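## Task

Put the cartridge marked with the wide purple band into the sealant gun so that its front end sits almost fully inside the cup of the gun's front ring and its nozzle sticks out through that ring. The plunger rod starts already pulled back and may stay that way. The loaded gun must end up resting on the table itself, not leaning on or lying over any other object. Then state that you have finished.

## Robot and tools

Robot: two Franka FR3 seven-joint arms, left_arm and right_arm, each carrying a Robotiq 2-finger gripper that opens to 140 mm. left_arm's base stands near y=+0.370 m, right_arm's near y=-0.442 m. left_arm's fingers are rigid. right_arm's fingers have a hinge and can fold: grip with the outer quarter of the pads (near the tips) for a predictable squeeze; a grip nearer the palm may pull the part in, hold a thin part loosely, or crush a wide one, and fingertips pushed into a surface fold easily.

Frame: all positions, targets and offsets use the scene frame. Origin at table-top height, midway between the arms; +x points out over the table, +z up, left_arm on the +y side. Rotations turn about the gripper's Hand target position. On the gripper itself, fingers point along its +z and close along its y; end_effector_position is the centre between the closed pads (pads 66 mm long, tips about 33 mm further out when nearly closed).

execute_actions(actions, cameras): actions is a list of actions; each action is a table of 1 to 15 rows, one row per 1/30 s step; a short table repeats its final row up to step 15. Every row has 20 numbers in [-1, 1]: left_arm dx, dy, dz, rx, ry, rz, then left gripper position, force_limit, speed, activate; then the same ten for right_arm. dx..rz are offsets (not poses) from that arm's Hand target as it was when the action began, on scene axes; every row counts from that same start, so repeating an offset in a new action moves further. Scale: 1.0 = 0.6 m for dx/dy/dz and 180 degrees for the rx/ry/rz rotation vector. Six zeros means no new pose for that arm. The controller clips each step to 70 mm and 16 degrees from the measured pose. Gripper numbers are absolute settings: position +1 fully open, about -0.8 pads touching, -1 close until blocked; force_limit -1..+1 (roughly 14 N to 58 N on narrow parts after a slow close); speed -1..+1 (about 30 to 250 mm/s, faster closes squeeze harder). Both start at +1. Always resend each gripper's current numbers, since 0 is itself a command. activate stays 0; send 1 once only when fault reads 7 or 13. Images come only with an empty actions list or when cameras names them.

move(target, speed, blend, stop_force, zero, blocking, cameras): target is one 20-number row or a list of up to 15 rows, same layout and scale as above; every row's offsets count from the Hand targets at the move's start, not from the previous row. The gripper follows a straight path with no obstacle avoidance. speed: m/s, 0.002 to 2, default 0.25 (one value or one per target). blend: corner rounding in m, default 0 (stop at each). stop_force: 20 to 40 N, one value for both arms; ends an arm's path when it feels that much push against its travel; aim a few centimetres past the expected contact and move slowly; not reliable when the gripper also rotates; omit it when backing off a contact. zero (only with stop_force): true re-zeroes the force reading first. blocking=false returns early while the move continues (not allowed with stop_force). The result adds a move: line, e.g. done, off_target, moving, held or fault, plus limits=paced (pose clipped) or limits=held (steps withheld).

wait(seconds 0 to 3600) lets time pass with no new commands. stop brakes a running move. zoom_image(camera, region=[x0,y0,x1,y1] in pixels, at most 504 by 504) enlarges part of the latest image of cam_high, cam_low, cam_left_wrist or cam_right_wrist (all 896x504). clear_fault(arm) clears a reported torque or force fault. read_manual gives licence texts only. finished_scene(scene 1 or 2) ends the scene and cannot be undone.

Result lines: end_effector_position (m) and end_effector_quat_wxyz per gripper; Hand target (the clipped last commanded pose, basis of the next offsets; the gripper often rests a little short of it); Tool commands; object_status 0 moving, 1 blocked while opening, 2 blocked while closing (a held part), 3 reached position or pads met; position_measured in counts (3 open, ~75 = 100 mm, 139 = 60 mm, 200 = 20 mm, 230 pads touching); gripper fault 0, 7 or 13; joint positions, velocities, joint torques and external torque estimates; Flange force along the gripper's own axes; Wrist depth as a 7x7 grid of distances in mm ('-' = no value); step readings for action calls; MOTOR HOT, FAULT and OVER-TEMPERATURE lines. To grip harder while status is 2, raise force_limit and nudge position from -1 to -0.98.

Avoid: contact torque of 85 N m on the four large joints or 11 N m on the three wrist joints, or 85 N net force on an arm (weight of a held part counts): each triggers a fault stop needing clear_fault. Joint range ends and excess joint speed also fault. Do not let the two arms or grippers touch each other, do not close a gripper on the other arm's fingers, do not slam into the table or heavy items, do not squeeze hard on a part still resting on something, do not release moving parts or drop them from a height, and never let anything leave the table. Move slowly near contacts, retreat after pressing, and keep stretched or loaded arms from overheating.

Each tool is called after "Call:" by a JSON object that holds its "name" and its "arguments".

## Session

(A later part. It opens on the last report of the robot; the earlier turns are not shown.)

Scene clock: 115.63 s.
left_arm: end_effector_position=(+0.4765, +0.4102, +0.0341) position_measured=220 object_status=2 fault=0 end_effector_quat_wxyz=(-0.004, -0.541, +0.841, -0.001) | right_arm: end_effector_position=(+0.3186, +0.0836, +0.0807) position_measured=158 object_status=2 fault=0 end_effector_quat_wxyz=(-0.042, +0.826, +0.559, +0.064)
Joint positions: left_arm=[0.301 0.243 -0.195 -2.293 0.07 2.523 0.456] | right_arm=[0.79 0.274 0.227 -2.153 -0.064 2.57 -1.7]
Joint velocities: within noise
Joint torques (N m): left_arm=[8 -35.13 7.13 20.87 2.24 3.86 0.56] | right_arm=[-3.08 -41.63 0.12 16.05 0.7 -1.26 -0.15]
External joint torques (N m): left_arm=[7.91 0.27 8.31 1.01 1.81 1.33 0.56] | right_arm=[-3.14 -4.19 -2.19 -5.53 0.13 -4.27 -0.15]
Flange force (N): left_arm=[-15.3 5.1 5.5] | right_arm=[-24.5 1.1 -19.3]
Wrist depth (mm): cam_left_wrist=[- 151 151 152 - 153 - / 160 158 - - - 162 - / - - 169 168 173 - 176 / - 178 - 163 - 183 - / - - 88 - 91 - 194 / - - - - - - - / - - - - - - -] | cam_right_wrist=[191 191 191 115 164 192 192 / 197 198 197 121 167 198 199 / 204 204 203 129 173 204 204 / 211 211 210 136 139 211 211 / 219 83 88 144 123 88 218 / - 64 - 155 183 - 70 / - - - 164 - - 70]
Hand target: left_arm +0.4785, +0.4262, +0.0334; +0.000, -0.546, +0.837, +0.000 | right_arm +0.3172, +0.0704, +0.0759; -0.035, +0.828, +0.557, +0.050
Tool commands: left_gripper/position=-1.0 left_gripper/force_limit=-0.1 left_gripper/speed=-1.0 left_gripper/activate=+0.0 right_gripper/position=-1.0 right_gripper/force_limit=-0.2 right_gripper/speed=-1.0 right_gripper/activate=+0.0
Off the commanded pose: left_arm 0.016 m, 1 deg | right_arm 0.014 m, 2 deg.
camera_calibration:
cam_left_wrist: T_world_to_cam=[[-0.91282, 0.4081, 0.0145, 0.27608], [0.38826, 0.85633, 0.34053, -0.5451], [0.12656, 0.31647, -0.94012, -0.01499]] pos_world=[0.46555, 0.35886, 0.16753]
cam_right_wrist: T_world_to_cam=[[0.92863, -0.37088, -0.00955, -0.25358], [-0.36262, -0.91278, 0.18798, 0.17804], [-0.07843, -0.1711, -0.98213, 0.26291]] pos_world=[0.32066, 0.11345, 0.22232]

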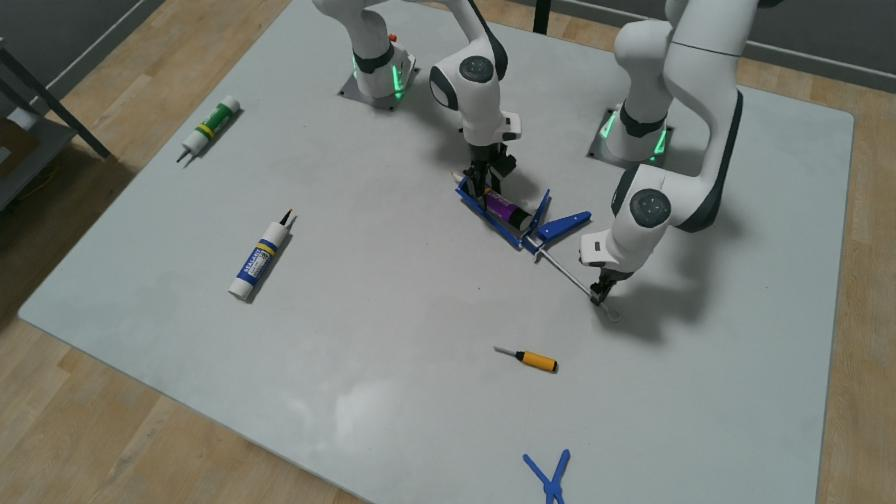

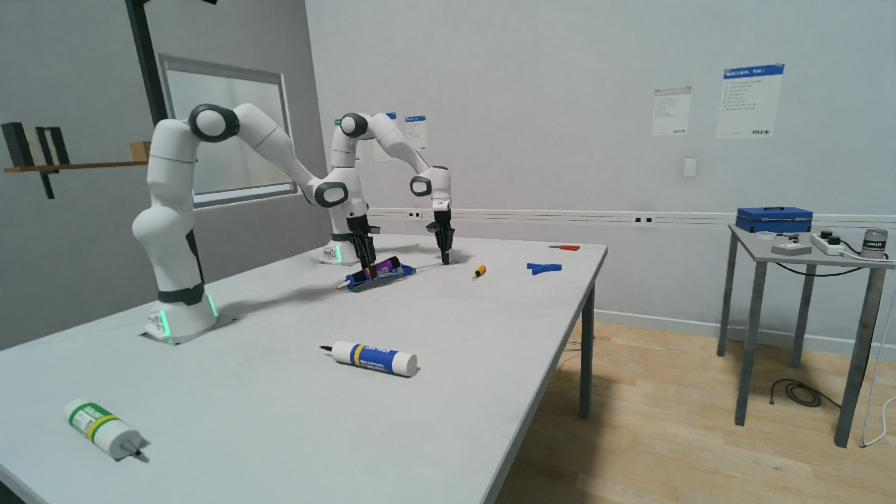

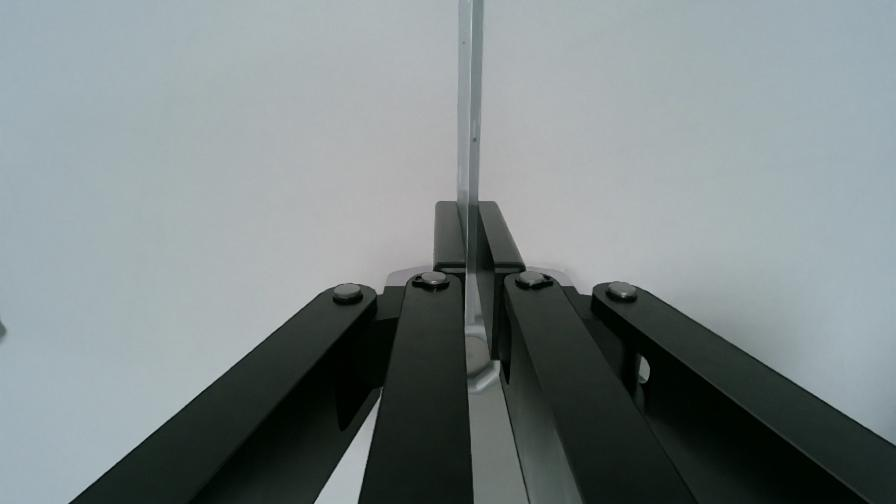

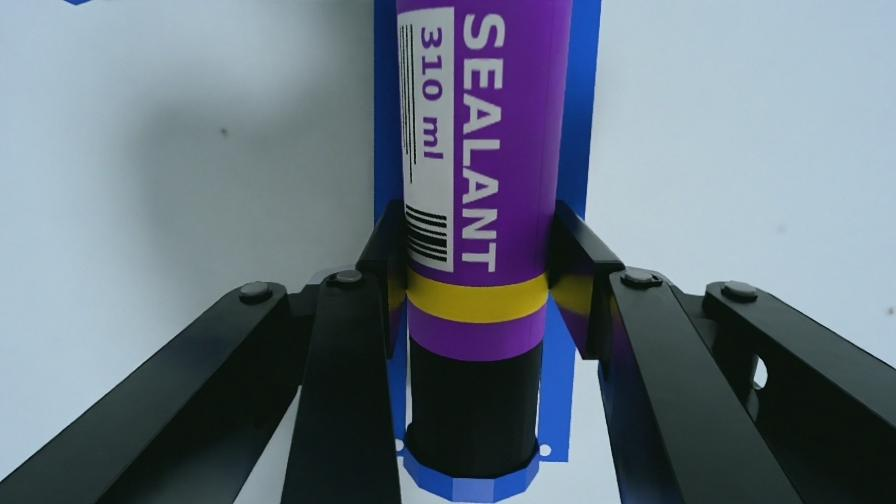

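Call:
{"name": "execute_actions", "arguments": {"actions": [[[0,0,0,0,0,0,-1,-0.1,-1,0,0.0023,0.018,0,0,0,0,-1,-0.2,-1,0]]], "cameras": ["cam_right_wrist","cam_low","cam_high"]}}

Call:
{"name": "zoom_image", "arguments": {"camera": "cam_low", "region": [325, 245, 425, 305]}}

Call:
{"name": "zoom_image", "arguments": {"camera": "cam_right_wrist", "region": [380, 300, 600, 504]}}

Scene clock: 120.00 s.
left_arm: end_effector_position=(+0.4763, +0.4144, +0.0336) position_measured=220 object_status=2 fault=0 end_effector_quat_wxyz=(-0.004, -0.544, +0.839, -0.001) | right_arm: end_effector_position=(+0.3191, +0.0878, +0.0775) position_measured=158 object_status=2 fault=0 end_effector_quat_wxyz=(-0.040, +0.826, +0.559, +0.058)
Joint positions: left_arm=[0.307 0.244 -0.193 -2.293 0.071 2.525 0.458] | right_arm=[0.797 0.296 0.224 -2.124 -0.068 2.55 -1.695]
Joint torques (N m): left_arm=[5.42 -34.39 4.61 20 1.99 3.54 0.44] | right_arm=[-1.42 -42.34 0.78 20.84 -0.11 0.31 0.18]
External joint torques (N m): left_arm=[5.43 1.02 5.87 0.15 1.55 1.01 0.44] | right_arm=[-1.51 -4.32 -1.7 -0.66 -0.69 -2.65 0.18]
Flange force (N): left_arm=[-10.6 3.5 6.2] | right_arm=[-7.7 0.4 -13.9]
Wrist depth (mm): cam_left_wrist=[152 - - 153 153 154 153 / - 160 - 158 - 162 163 / 169 - 169 169 - - - / 177 180 176 163 - 179 181 / 188 - 88 - 91 189 197 / - - - - - - - / - - - - - - -] | cam_right_wrist=[188 188 188 115 162 188 187 / 195 194 193 121 165 194 194 / 200 201 201 129 172 201 201 / 209 208 207 136 139 208 207 / 216 83 88 144 123 88 214 / - 65 - 156 183 - 70 / - - - 164 - - 70]
Hand target: left_arm +0.4785, +0.4262, +0.0334; +0.000, -0.546, +0.837, +0.000 | right_arm +0.3186, +0.0812, +0.0759; -0.035, +0.828, +0.557, +0.050
Off the commanded pose: left_arm 0.012 m, 1 deg | right_arm 0.007 m, 1 deg.
Step readings (end_effector_position of left_arm | right_arm):
0: (+0.4765, +0.4102, +0.0341) | (+0.3186, +0.0836, +0.0807)
1: (+0.4765, +0.4102, +0.0341) | (+0.3188, +0.0839, +0.0807)
2: (+0.4767, +0.4111, +0.0341) | (+0.3192, +0.0849, +0.0801)
4: (+0.4764, +0.4135, +0.0338) | (+0.3194, +0.0868, +0.0784)
8: (+0.4763, +0.4144, +0.0336) | (+0.3191, +0.0877, +0.0774)
15: (+0.4763, +0.4144, +0.0336) | (+0.3191, +0.0878, +0.0775)
cam_right_wrist: T_world_to_cam=[[0.92874, -0.37052, -0.01252, -0.25233], [-0.36073, -0.91096, 0.20009, 0.18097], [-0.08554, -0.18132, -0.9797, 0.26358]] pos_world=[0.32217, 0.11916, 0.21886]
Images, in order (width x height): cam_high 896x504, cam_low 896x504, cam_right_wrist 896x504.

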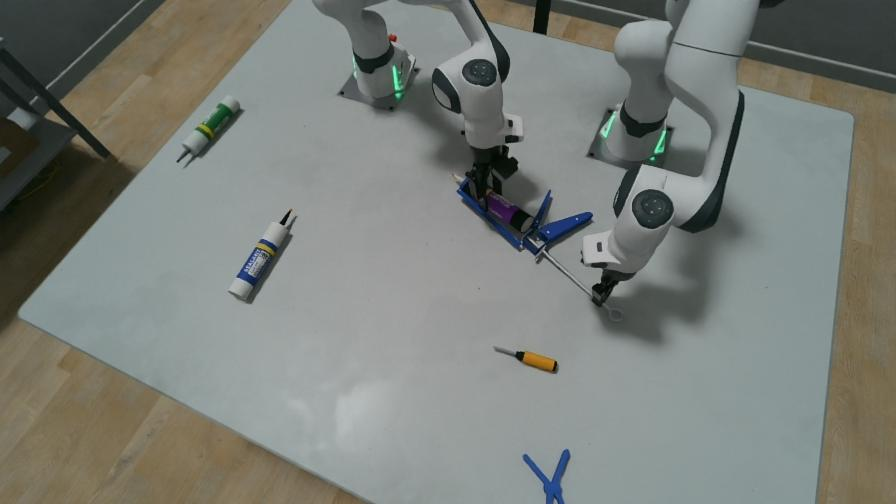

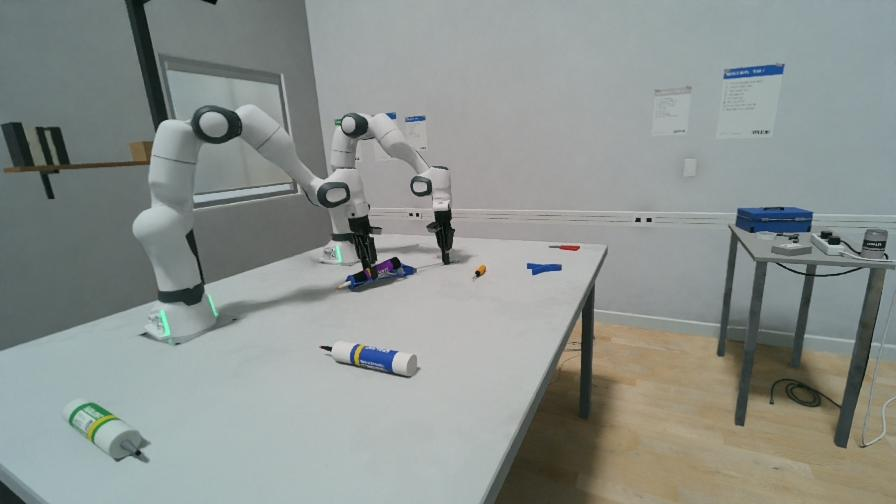

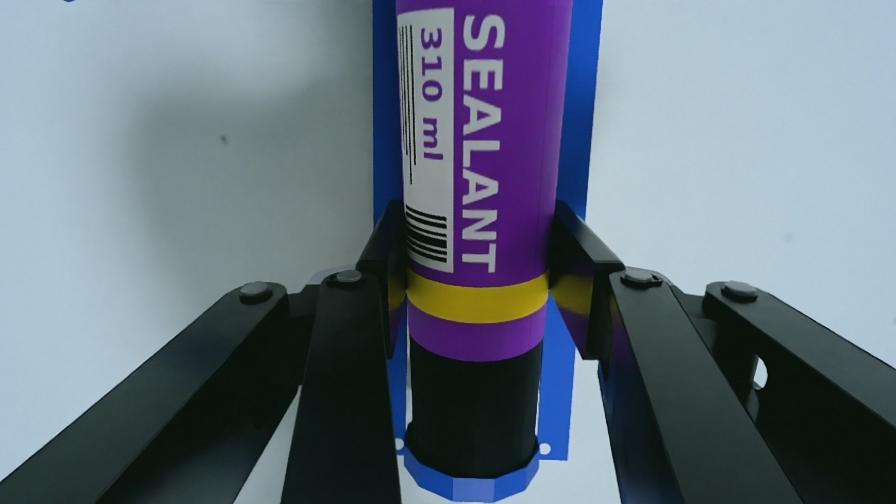

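Scaled by 5.040.

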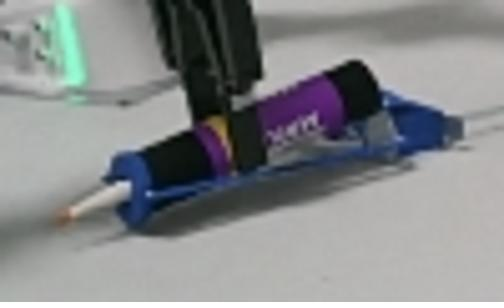

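Scaled by 2.291.

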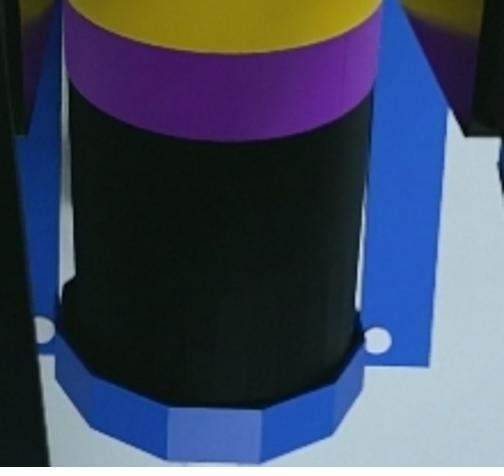

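Call:
{"name": "zoom_image", "arguments": {"camera": "cam_high", "region": [490, 190, 560, 260]}}

Call:
{"name": "execute_actions", "arguments": {"actions": [[[0,0,0,0,0,0,-1,-0.1,-1,0,0,0,-0.006,0,0,0,-1,-0.2,-1,0]]], "cameras": ["cam_low","cam_high","cam_right_wrist"]}}

Call:
{"name": "zoom_image", "arguments": {"camera": "cam_high", "region": [490, 190, 560, 260]}}

Call:
{"name": "zoom_image", "arguments": {"camera": "cam_low", "region": [325, 245, 425, 305]}}

Scaled by 7.200.

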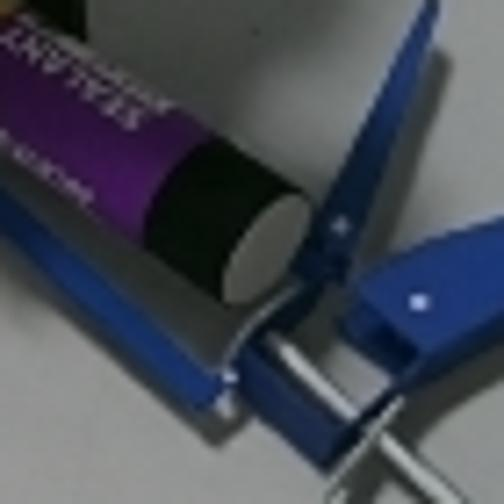

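Scene clock: 121.33 s.
left_arm: end_effector_position=(+0.4762, +0.4147, +0.0336) position_measured=220 object_status=2 fault=0 end_effector_quat_wxyz=(-0.004, -0.544, +0.839, -0.001) | right_arm: end_effector_position=(+0.3193, +0.0879, +0.0769) position_measured=158 object_status=2 fault=0 end_effector_quat_wxyz=(-0.040, +0.826, +0.560, +0.058)
Joint positions: left_arm=[0.308 0.244 -0.193 -2.293 0.071 2.525 0.458] | right_arm=[0.799 0.298 0.222 -2.123 -0.071 2.551 -1.694]
Joint torques (N m): left_arm=[5.2 -35.55 4.39 20.01 2 3.52 0.43] | right_arm=[-1.58 -39.23 0.68 19.14 -0.02 0.79 0.27]
External joint torques (N m): left_arm=[5.14 -0.08 5.58 0.14 1.57 0.99 0.43] | right_arm=[-1.3 -1.06 -1.47 -2.47 -0.61 -2.19 0.27]
Flange force (N): left_arm=[-8.9 5.5 3.7] | right_arm=[-8.1 -0.1 -6.3]
Wrist depth (mm): cam_left_wrist=[- - - 153 - - 155 / - - - 159 163 162 163 / - 168 - 165 172 171 170 / 177 175 179 141 176 177 - / 187 188 88 - 91 - 194 / - - - - - - - / - - - - - - -] | cam_right_wrist=[187 187 187 115 162 187 187 / 193 193 192 121 166 193 193 / 200 200 200 129 172 200 200 / 207 207 206 136 140 207 207 / 215 84 88 144 123 88 214 / - 65 - 156 183 - 70 / - - - 165 - - 70]
Hand target: left_arm +0.4785, +0.4262, +0.0334; +0.000, -0.546, +0.837, +0.000 | right_arm +0.3186, +0.0812, +0.0723; -0.035, +0.828, +0.557, +0.050
Off the commanded pose: left_arm 0.012 m, 1 deg | right_arm 0.008 m, 1 deg.
Step readings (end_effector_position of left_arm | right_arm):
0: (+0.4763, +0.4144, +0.0336) | (+0.3190, +0.0878, +0.0776)
1: (+0.4763, +0.4144, +0.0336) | (+0.3191, +0.0878, +0.0775)
2: (+0.4762, +0.4144, +0.0336) | (+0.3190, +0.0878, +0.0770)
4: (+0.4762, +0.4146, +0.0336) | (+0.3193, +0.0878, +0.0769)
8: (+0.4762, +0.4146, +0.0336) | (+0.3193, +0.0879, +0.0769)
15: (+0.4762, +0.4147, +0.0336) | (+0.3193, +0.0879, +0.0769)
cam_right_wrist: T_world_to_cam=[[0.92904, -0.36981, -0.01107, -0.25272], [-0.36025, -0.91104, 0.20054, 0.18115], [-0.08425, -0.18232, -0.97962, 0.26264]] pos_world=[0.32217, 0.11946, 0.21816]
Images, in order (width x height): cam_high 896x504, cam_low 896x504, cam_right_wrist 896x504.

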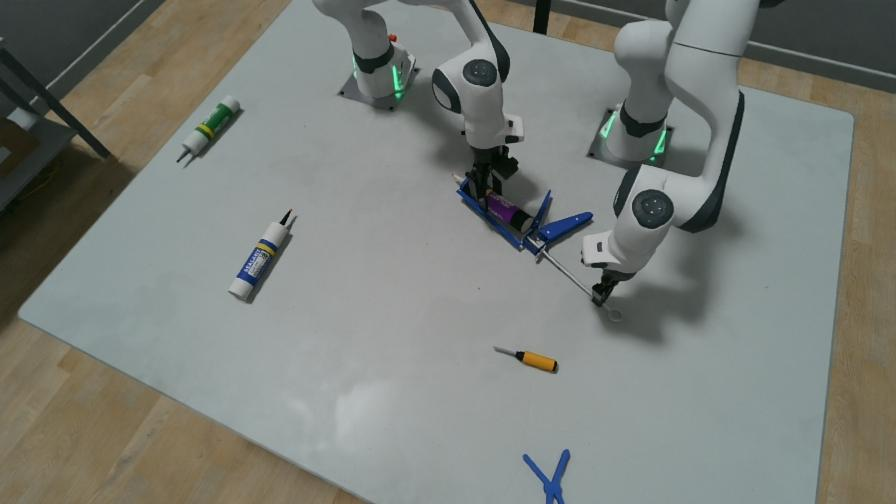

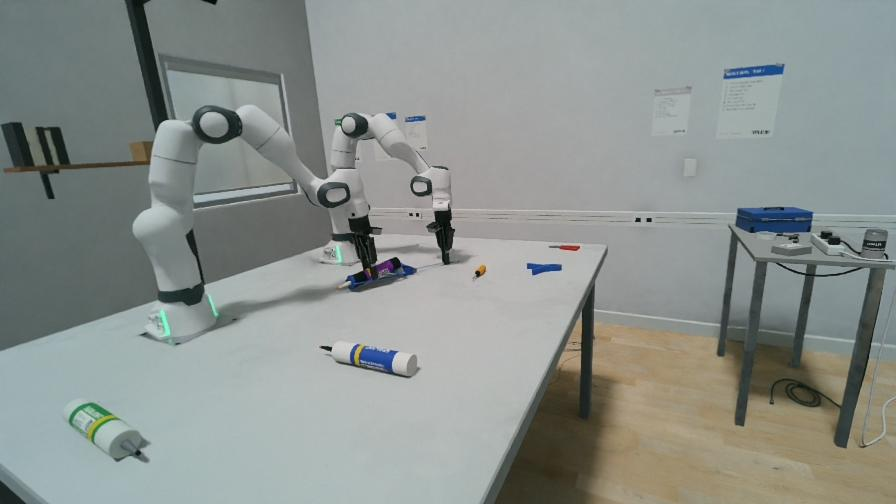

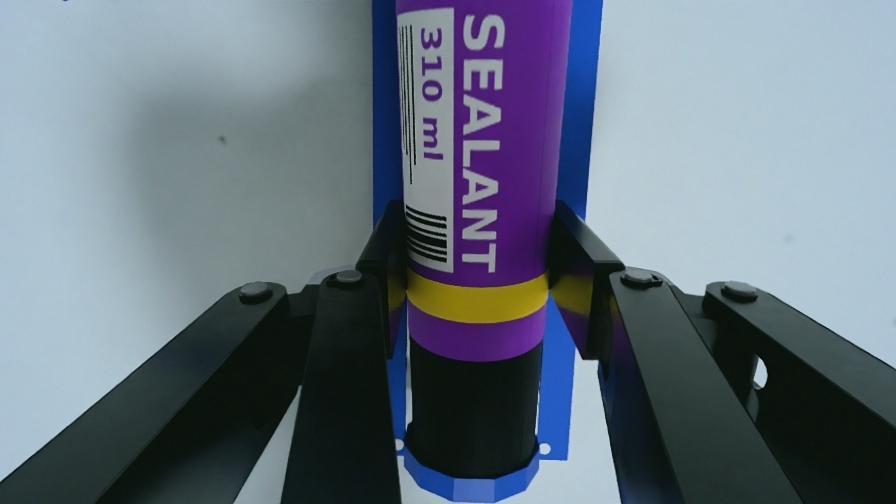

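Scaled by 7.200.

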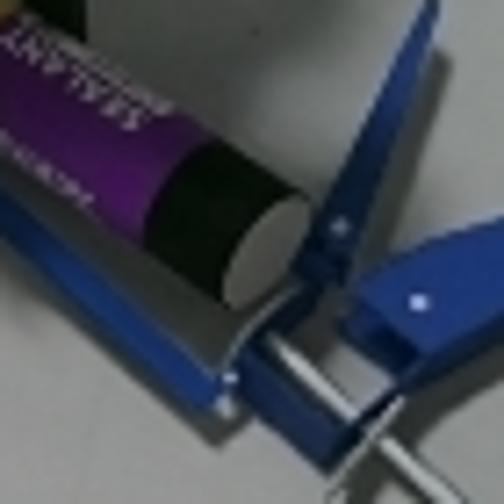

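Scaled by 5.040.

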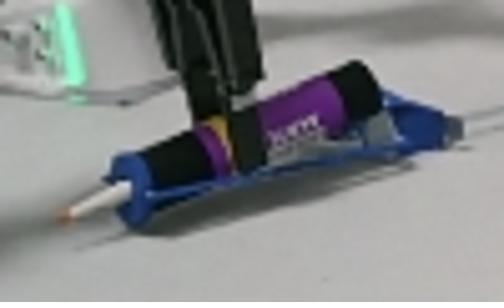

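Call:
{"name": "execute_actions", "arguments": {"actions": [[[0,0,0,0,0,0,-1,-0.1,-1,0,0,0,-0.006,0,0,0,-1,-0.2,-1,0]]], "cameras": ["cam_high","cam_right_wrist"]}}

Call:
{"name": "zoom_image", "arguments": {"camera": "cam_high", "region": [490, 190, 560, 260]}}

Call:
{"name": "zoom_image", "arguments": {"camera": "cam_right_wrist", "region": [380, 300, 600, 504]}}

Scene clock: 123.40 s.
left_arm: end_effector_position=(+0.4764, +0.4163, +0.0336) position_measured=220 object_status=2 fault=0 end_effector_quat_wxyz=(-0.004, -0.545, +0.839, -0.001) | right_arm: end_effector_position=(+0.3203, +0.0892, +0.0768) position_measured=158 object_status=2 fault=0 end_effector_quat_wxyz=(-0.040, +0.825, +0.560, +0.060)
Joint positions: left_arm=[0.31 0.244 -0.193 -2.293 0.072 2.525 0.458] | right_arm=[0.801 0.299 0.22 -2.122 -0.073 2.557 -1.694]
Joint torques (N m): left_arm=[4.26 -35.43 3.38 20 1.89 3.41 0.38] | right_arm=[-1.53 -36.16 0.47 17.97 0.04 1.08 0.28]
External joint torques (N m): left_arm=[4.25 0.01 4.62 0.14 1.45 0.87 0.38] | right_arm=[-1.52 2.1 -1.92 -3.62 -0.54 -1.91 0.28]
Flange force (N): left_arm=[-7.5 4.3 3.5] | right_arm=[-6.0 0.8 1.0]
Wrist depth (mm): cam_left_wrist=[152 148 - 152 155 156 154 / - - 162 158 160 163 160 / - - 167 169 170 170 168 / - - - 163 177 182 183 / - 190 88 - 91 - - / - - - - - - - / - - - - - - -] | cam_right_wrist=[187 187 187 115 161 187 188 / 193 193 192 121 166 194 194 / 200 200 200 129 172 200 200 / 207 207 206 136 138 208 208 / - 83 88 144 123 88 213 / - 65 - 155 169 - 70 / - - - 163 - - 70]
Hand target: left_arm +0.4785, +0.4262, +0.0334; +0.000, -0.546, +0.837, +0.000 | right_arm +0.3186, +0.0812, +0.0687; -0.035, +0.828, +0.557, +0.050
Off the commanded pose: left_arm 0.010 m, 1 deg | right_arm 0.012 m, 1 deg.
Step readings (end_effector_position of left_arm | right_arm):
0: (+0.4762, +0.4147, +0.0336) | (+0.3193, +0.0879, +0.0769)
1: (+0.4763, +0.4147, +0.0336) | (+0.3193, +0.0880, +0.0768)
2: (+0.4763, +0.4149, +0.0336) | (+0.3195, +0.0882, +0.0768)
4: (+0.4763, +0.4155, +0.0336) | (+0.3198, +0.0885, +0.0768)
8: (+0.4763, +0.4160, +0.0336) | (+0.3201, +0.0889, +0.0768)
15: (+0.4764, +0.4163, +0.0336) | (+0.3203, +0.0892, +0.0768)
cam_right_wrist: T_world_to_cam=[[0.92949, -0.36873, -0.00906, -0.2536], [-0.35992, -0.91209, 0.19632, 0.18299], [-0.08065, -0.17922, -0.9805, 0.26147]] pos_world=[0.32267, 0.12025, 0.21815]

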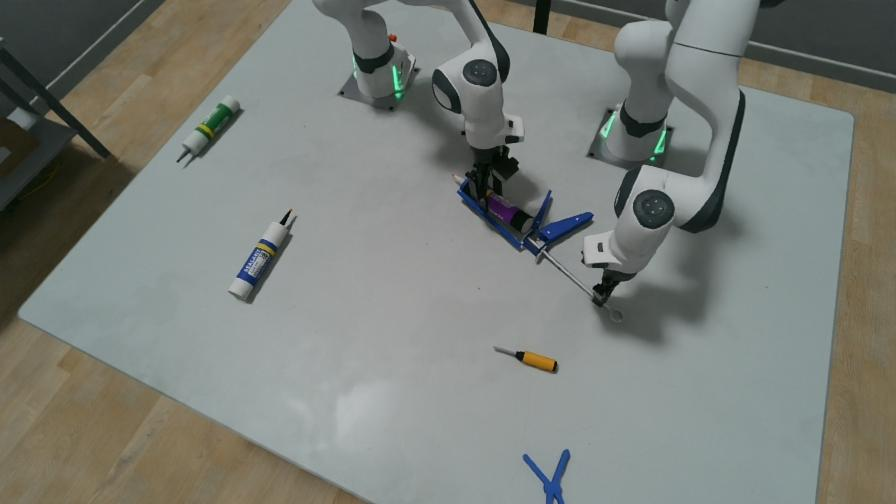

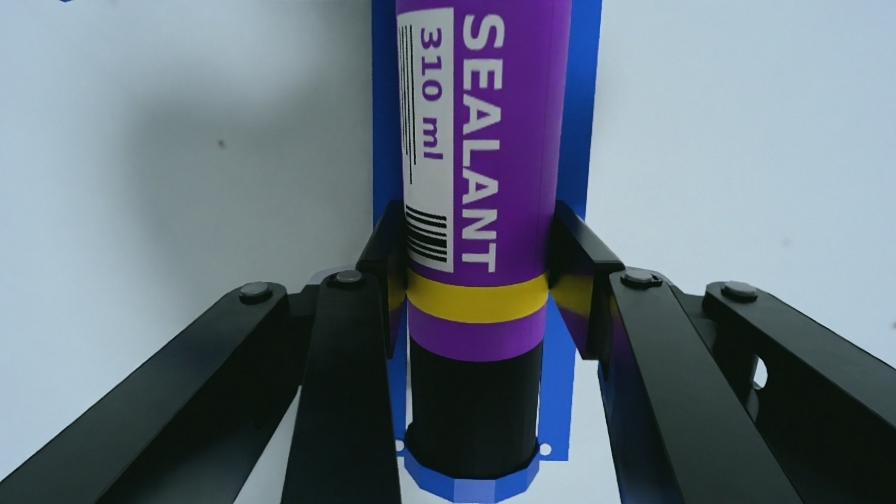

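Scaled by 7.200.

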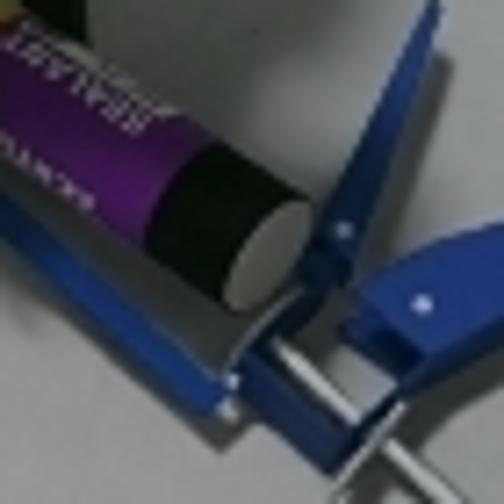

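Scaled by 2.291.

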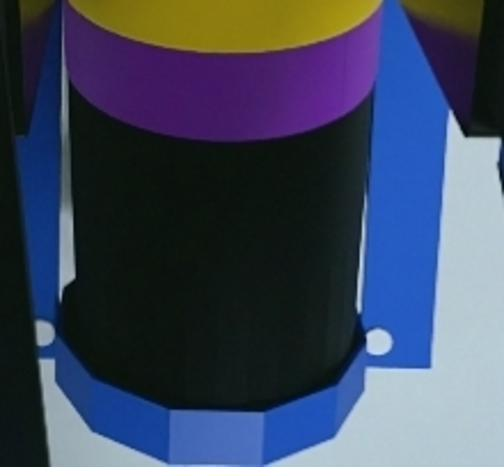

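Call:
{"name": "execute_actions", "arguments": {"actions": [[[0,0,0,0,0,0,-1,-0.1,-1,0,-0.0062,-0.0155,-0.003,0.0129,-0.0052,0,-1,-0.2,-1,0]]], "cameras": ["cam_high","cam_right_wrist"]}}

Call:
{"name": "zoom_image", "arguments": {"camera": "cam_high", "region": [490, 190, 560, 260]}}

Call:
{"name": "zoom_image", "arguments": {"camera": "cam_right_wrist", "region": [380, 300, 600, 504]}}

Scene clock: 126.03 s.
left_arm: end_effector_position=(+0.4760, +0.4129, +0.0332) position_measured=220 object_status=2 fault=0 end_effector_quat_wxyz=(-0.005, -0.542, +0.840, -0.001) | right_arm: end_effector_position=(+0.3181, +0.0837, +0.0771) position_measured=158 object_status=2 fault=0 end_effector_quat_wxyz=(-0.053, +0.825, +0.556, +0.082)
Joint positions: left_arm=[0.309 0.245 -0.197 -2.293 0.072 2.524 0.458] | right_arm=[0.788 0.26 0.227 -2.204 -0.057 2.651 -1.702]
Joint velocities: left_arm=[within noise] | right_arm=[0 0 0 -0.001 0.001 0.003 -0.003]
Joint torques (N m): left_arm=[6.22 -35.25 5.05 19.95 2.03 3.58 0.39] | right_arm=[-2.99 -34.38 0.38 14.99 0.82 0.48 -0.3]
External joint torques (N m): left_arm=[6.29 0.38 6.4 0 1.59 1.03 0.39] | right_arm=[-3.05 2.05 -1.79 -6.1 0.28 -2.6 -0.3]
Flange force (N): left_arm=[-10.7 6.0 4.9] | right_arm=[-15.6 3.4 -3.6]
Wrist depth (mm): cam_left_wrist=[151 - - 152 - 153 154 / - 159 162 160 163 161 165 / - - - - 170 - - / - 177 177 141 177 - - / - - 90 - 91 - 194 / - - - - - - - / - - - - - - -] | cam_right_wrist=[190 191 191 118 166 191 192 / 196 196 196 124 169 197 197 / 201 201 201 130 173 202 202 / 206 207 206 136 140 207 208 / 212 83 88 143 123 88 213 / - 65 - 153 167 - 70 / - - - 161 176 - 70]
Hand target: left_arm +0.4785, +0.4262, +0.0334; +0.000, -0.546, +0.837, +0.000 | right_arm +0.3148, +0.0719, +0.0669; -0.047, +0.827, +0.556, +0.068
Off the commanded pose: left_arm 0.014 m, 1 deg | right_arm 0.016 m, 2 deg.
Step readings (end_effector_position of left_arm | right_arm):
0: (+0.4764, +0.4163, +0.0336) | (+0.3203, +0.0892, +0.0768)
1: (+0.4764, +0.4164, +0.0337) | (+0.3201, +0.0889, +0.0768)
2: (+0.4761, +0.4156, +0.0334) | (+0.3192, +0.0871, +0.0770)
4: (+0.4760, +0.4130, +0.0332) | (+0.3175, +0.0843, +0.0770)
8: (+0.4760, +0.4123, +0.0332) | (+0.3173, +0.0835, +0.0770)
15: (+0.4760, +0.4127, +0.0332) | (+0.3178, +0.0836, +0.0770)
cam_right_wrist: T_world_to_cam=[[0.92716, -0.37461, -0.00672, -0.25252], [-0.36972, -0.91767, 0.14554, 0.18467], [-0.06068, -0.13246, -0.98933, 0.25095]] pos_world=[0.31763, 0.10811, 0.2197]

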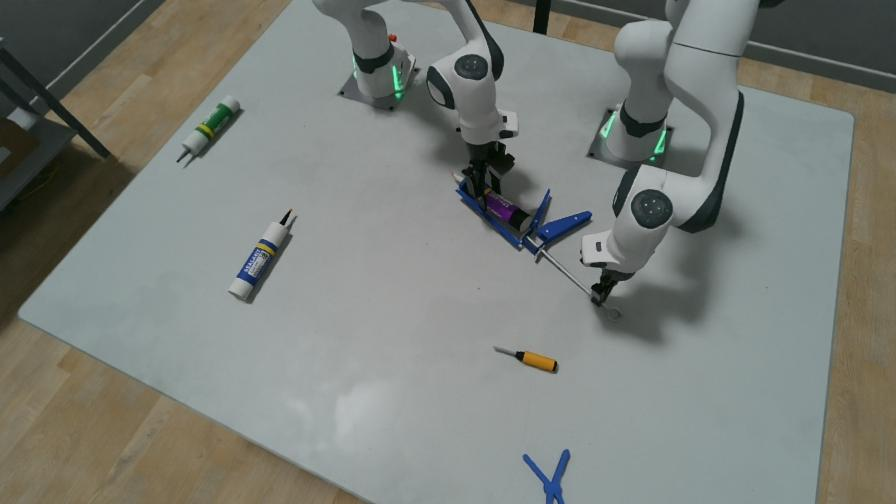

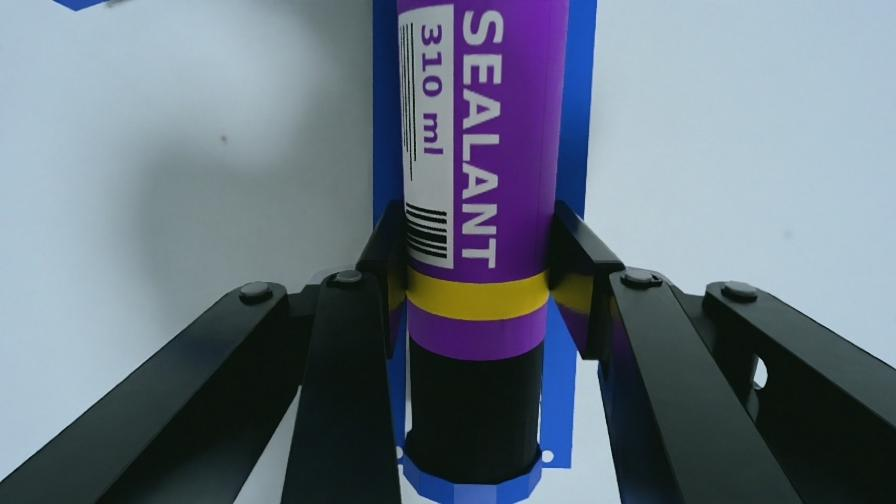

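Scaled by 7.200.

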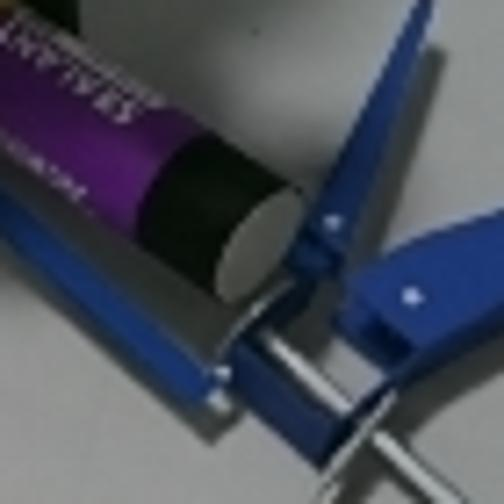

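Scaled by 2.291.

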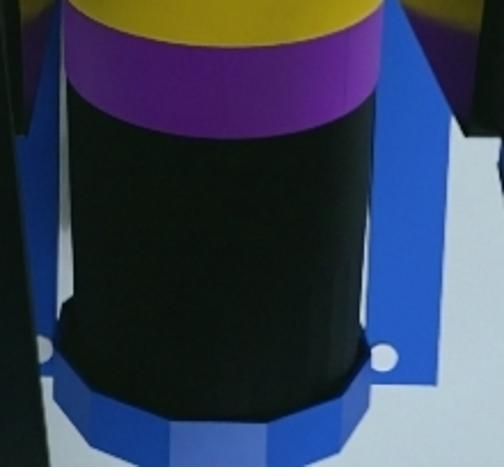

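Call:
{"name": "execute_actions", "arguments": {"actions": [[[0.0031,0.0077,0,0,0,0,-1,-0.1,-1,0,-0.0042,-0.0103,-0.002,0,0,0,-1,-0.2,-1,0]]], "cameras": ["cam_high","cam_right_wrist"]}}

Call:
{"name": "zoom_image", "arguments": {"camera": "cam_high", "region": [490, 190, 560, 260]}}

Call:
{"name": "zoom_image", "arguments": {"camera": "cam_right_wrist", "region": [380, 300, 600, 504]}}

Scene clock: 131.53 s.
left_arm: end_effector_position=(+0.4763, +0.4132, +0.0326) position_measured=220 object_status=2 fault=0 end_effector_quat_wxyz=(-0.006, -0.541, +0.841, -0.001) | right_arm: end_effector_position=(+0.3172, +0.0822, +0.0772) position_measured=158 object_status=2 fault=0 end_effector_quat_wxyz=(-0.056, +0.825, +0.556, +0.088)
Joint positions: left_arm=[0.31 0.249 -0.198 -2.288 0.072 2.52 0.461] | right_arm=[0.785 0.25 0.229 -2.225 -0.052 2.675 -1.707]
Joint torques (N m): left_arm=[8.67 -35.58 7.65 21.68 2.44 3.87 0.63] | right_arm=[-3.26 -36 -0.08 12.57 0.76 -1.44 -0.31]
External joint torques (N m): left_arm=[8.72 0.08 9.02 1.82 2.01 1.35 0.63] | right_arm=[-3.31 0.08 -2.17 -8.47 0.24 -4.56 -0.32]
Flange force (N): left_arm=[-17.8 3.8 5.1] | right_arm=[-24.5 2.2 -13.6]
Wrist depth (mm): cam_left_wrist=[- - - 151 - 154 - / 158 157 163 155 - - 161 / - - - 164 170 171 - / - - 178 142 - 180 176 / - - 88 - 91 189 193 / - - - - - - - / - - - - - - -] | cam_right_wrist=[193 192 192 119 167 193 193 / 196 197 197 124 170 198 198 / 201 202 202 131 174 202 203 / 206 207 206 136 139 207 208 / 211 83 88 143 123 88 212 / - 65 - 153 166 - 70 / - - - 159 174 - 70]
Hand target: left_arm +0.4803, +0.4308, +0.0334; +0.000, -0.546, +0.837, +0.000 | right_arm +0.3123, +0.0657, +0.0657; -0.047, +0.827, +0.556, +0.068
Off the commanded pose: left_arm 0.018 m, 1 deg | right_arm 0.021 m, 2 deg.
Step readings (end_effector_position of left_arm | right_arm):
0: (+0.4760, +0.4130, +0.0332) | (+0.3181, +0.0837, +0.0771)
1: (+0.4760, +0.4130, +0.0332) | (+0.3181, +0.0836, +0.0771)
2: (+0.4761, +0.4130, +0.0330) | (+0.3177, +0.0831, +0.0772)
4: (+0.4762, +0.4131, +0.0327) | (+0.3172, +0.0824, +0.0772)
8: (+0.4763, +0.4132, +0.0326) | (+0.3172, +0.0822, +0.0772)
15: (+0.4763, +0.4132, +0.0326) | (+0.3172, +0.0822, +0.0772)
cam_right_wrist: T_world_to_cam=[[0.92727, -0.37435, -0.00617, -0.25232], [-0.37028, -0.91938, 0.13279, 0.18419], [-0.05538, -0.12084, -0.99113, 0.24838]] pos_world=[0.31593, 0.1049, 0.22016]

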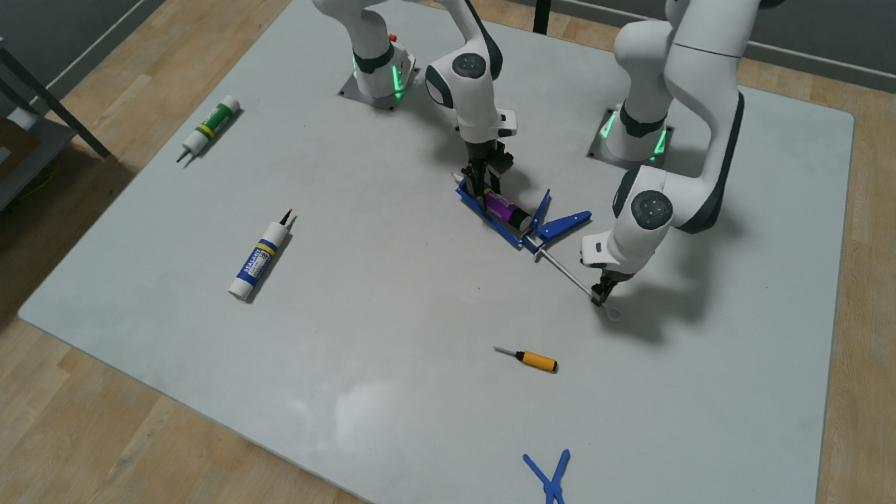

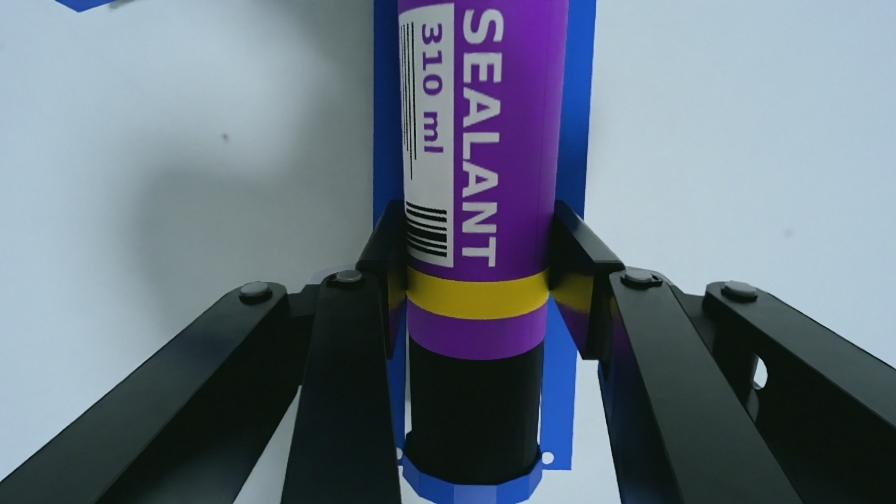

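Scaled by 7.200.

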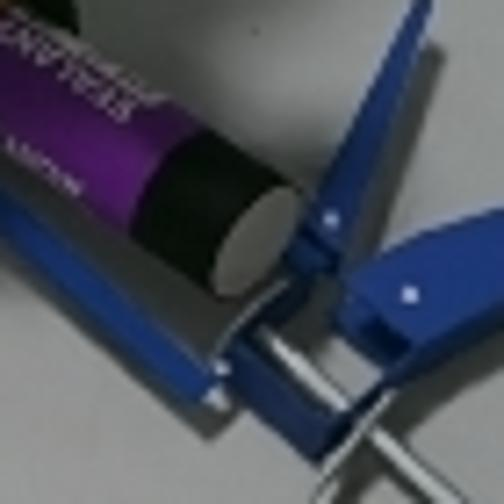

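Scaled by 2.291.

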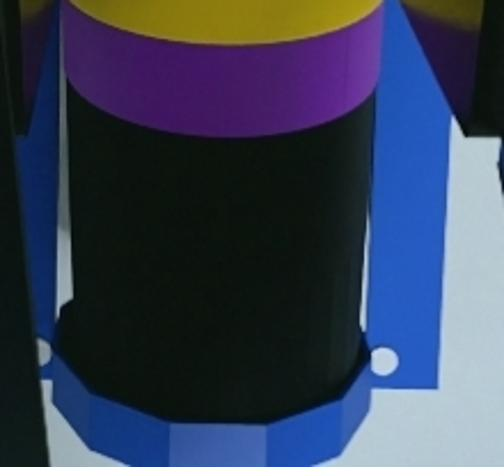

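Call:
{"name": "execute_actions", "arguments": {"actions": [[[0,0,0,0,0,0,-1,-0.1,-1,0,0,0,-0.004,-0.0103,0.0042,0,-1,-0.2,-1,0]],[[0,0,0,0,0,0,-1,-0.1,-1,0,0,0,-0.004,-0.0103,0.0042,0,-1,-0.2,-1,0]]], "cameras": ["cam_high","cam_right_wrist"]}}

Call:
{"name": "zoom_image", "arguments": {"camera": "cam_high", "region": [490, 190, 560, 260]}}

Call:
{"name": "zoom_image", "arguments": {"camera": "cam_right_wrist", "region": [380, 300, 600, 504]}}

Scene clock: 133.57 s.
left_arm: end_effector_position=(+0.4765, +0.4164, +0.0326) position_measured=220 object_status=2 fault=0 end_effector_quat_wxyz=(-0.006, -0.544, +0.839, -0.001) | right_arm: end_effector_position=(+0.3197, +0.0857, +0.0769) position_measured=158 object_status=2 fault=0 end_effector_quat_wxyz=(-0.041, +0.825, +0.560, +0.066)
Joint positions: left_arm=[0.316 0.25 -0.198 -2.287 0.072 2.52 0.461] | right_arm=[0.801 0.285 0.218 -2.148 -0.072 2.58 -1.696]
Joint torques (N m): left_arm=[6.83 -35.9 6.1 21.28 2.39 3.78 0.64] | right_arm=[-1.77 -34.59 -0.26 13.36 -0.11 -2.45 0.15]
External joint torques (N m): left_arm=[6.91 -0.22 7.49 1.4 1.95 1.25 0.64] | right_arm=[-1.68 3.03 -2.43 -8.04 -0.68 -5.45 0.14]
External joint torques at the end of the 1st action: left_arm=[7.77 -0.13 8.27 1.67 2.01 1.34 0.62] | right_arm=[-1.39 0.98 -2.62 -7.51 -0.77 -5.1 0.13]
Flange force (N): left_arm=[-14.0 3.9 4.2] | right_arm=[-14.7 -0.2 -4.8]
Flange force at the end of the 1st action (N): left_arm=[-15.9 3.8 4.7] | right_arm=[-16.9 -1.2 -8.4]
Wrist depth (mm): cam_left_wrist=[- 150 - 150 155 153 154 / 158 158 157 - 158 163 161 / 164 163 169 169 170 168 - / - - - 142 173 184 - / - - 88 - 91 189 194 / - - - - - - 203 / - - - - - - -] | cam_right_wrist=[187 187 187 116 162 189 189 / 193 194 192 122 166 195 195 / 199 200 200 130 172 201 201 / 206 207 205 136 140 208 208 / 213 83 88 146 123 88 215 / - 65 - 154 168 - 70 / - - - 163 182 - 70]
Hand target: left_arm +0.4803, +0.4308, +0.0334; +0.000, -0.546, +0.837, +0.000 | right_arm +0.3123, +0.0657, +0.0609; -0.027, +0.829, +0.557, +0.039
Off the commanded pose: left_arm 0.015 m, 1 deg | right_arm 0.027 m, 3 deg.
Step readings (end_effector_position of left_arm | right_arm; steps 1 to 15: 1st action; 16 to 30: 2nd action):
0: (+0.4763, +0.4132, +0.0326) | (+0.3172, +0.0822, +0.0772)
1: (+0.4763, +0.4132, +0.0326) | (+0.3173, +0.0823, +0.0772)
2: (+0.4764, +0.4135, +0.0326) | (+0.3177, +0.0828, +0.0771)
4: (+0.4764, +0.4146, +0.0326) | (+0.3185, +0.0836, +0.0771)
8: (+0.4764, +0.4148, +0.0326) | (+0.3186, +0.0839, +0.0771)
15: (+0.4764, +0.4148, +0.0326) | (+0.3185, +0.0839, +0.0771)
16: (+0.4764, +0.4148, +0.0326) | (+0.3186, +0.0841, +0.0770)
17: (+0.4766, +0.4152, +0.0327) | (+0.3189, +0.0847, +0.0769)
19: (+0.4766, +0.4162, +0.0327) | (+0.3196, +0.0855, +0.0769)
23: (+0.4765, +0.4164, +0.0326) | (+0.3197, +0.0857, +0.0769)
30: (+0.4765, +0.4164, +0.0326) | (+0.3197, +0.0857, +0.0769)
cam_right_wrist: T_world_to_cam=[[0.92965, -0.36843, -0.00476, -0.25474], [-0.36118, -0.91378, 0.18591, 0.18097], [-0.07285, -0.17111, -0.98255, 0.25788]] pos_world=[0.32096, 0.11564, 0.21852]

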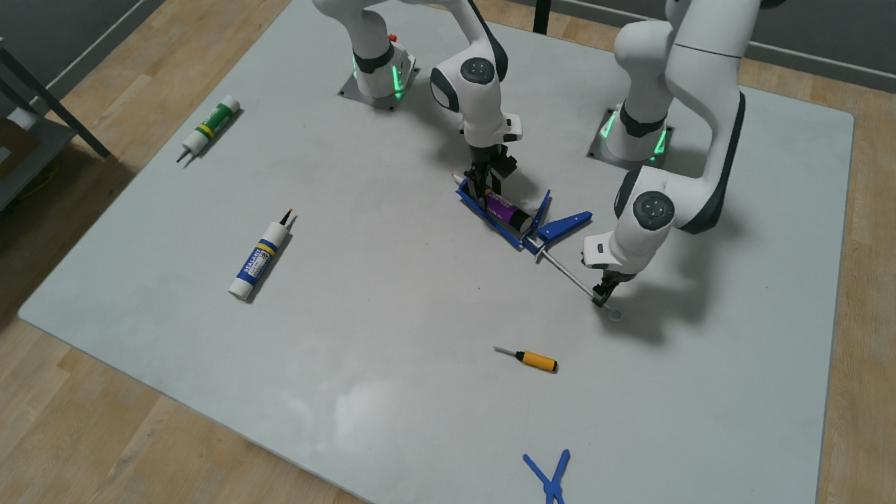

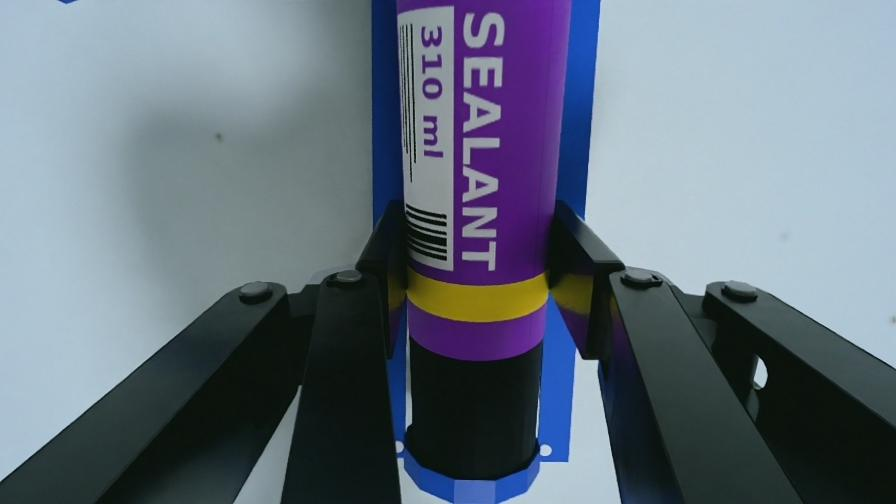

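Scaled by 7.200.

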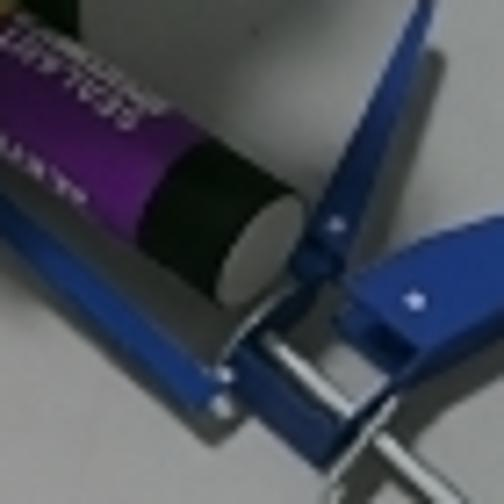

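Scaled by 2.291.

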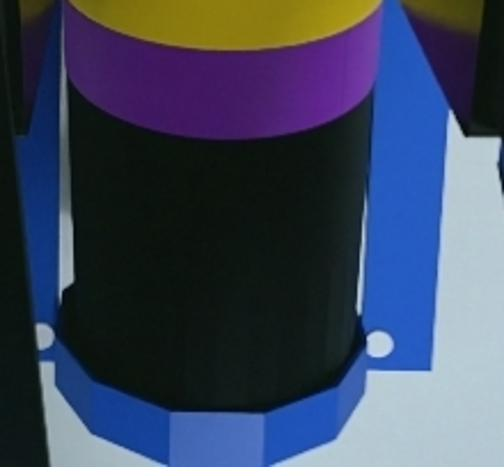

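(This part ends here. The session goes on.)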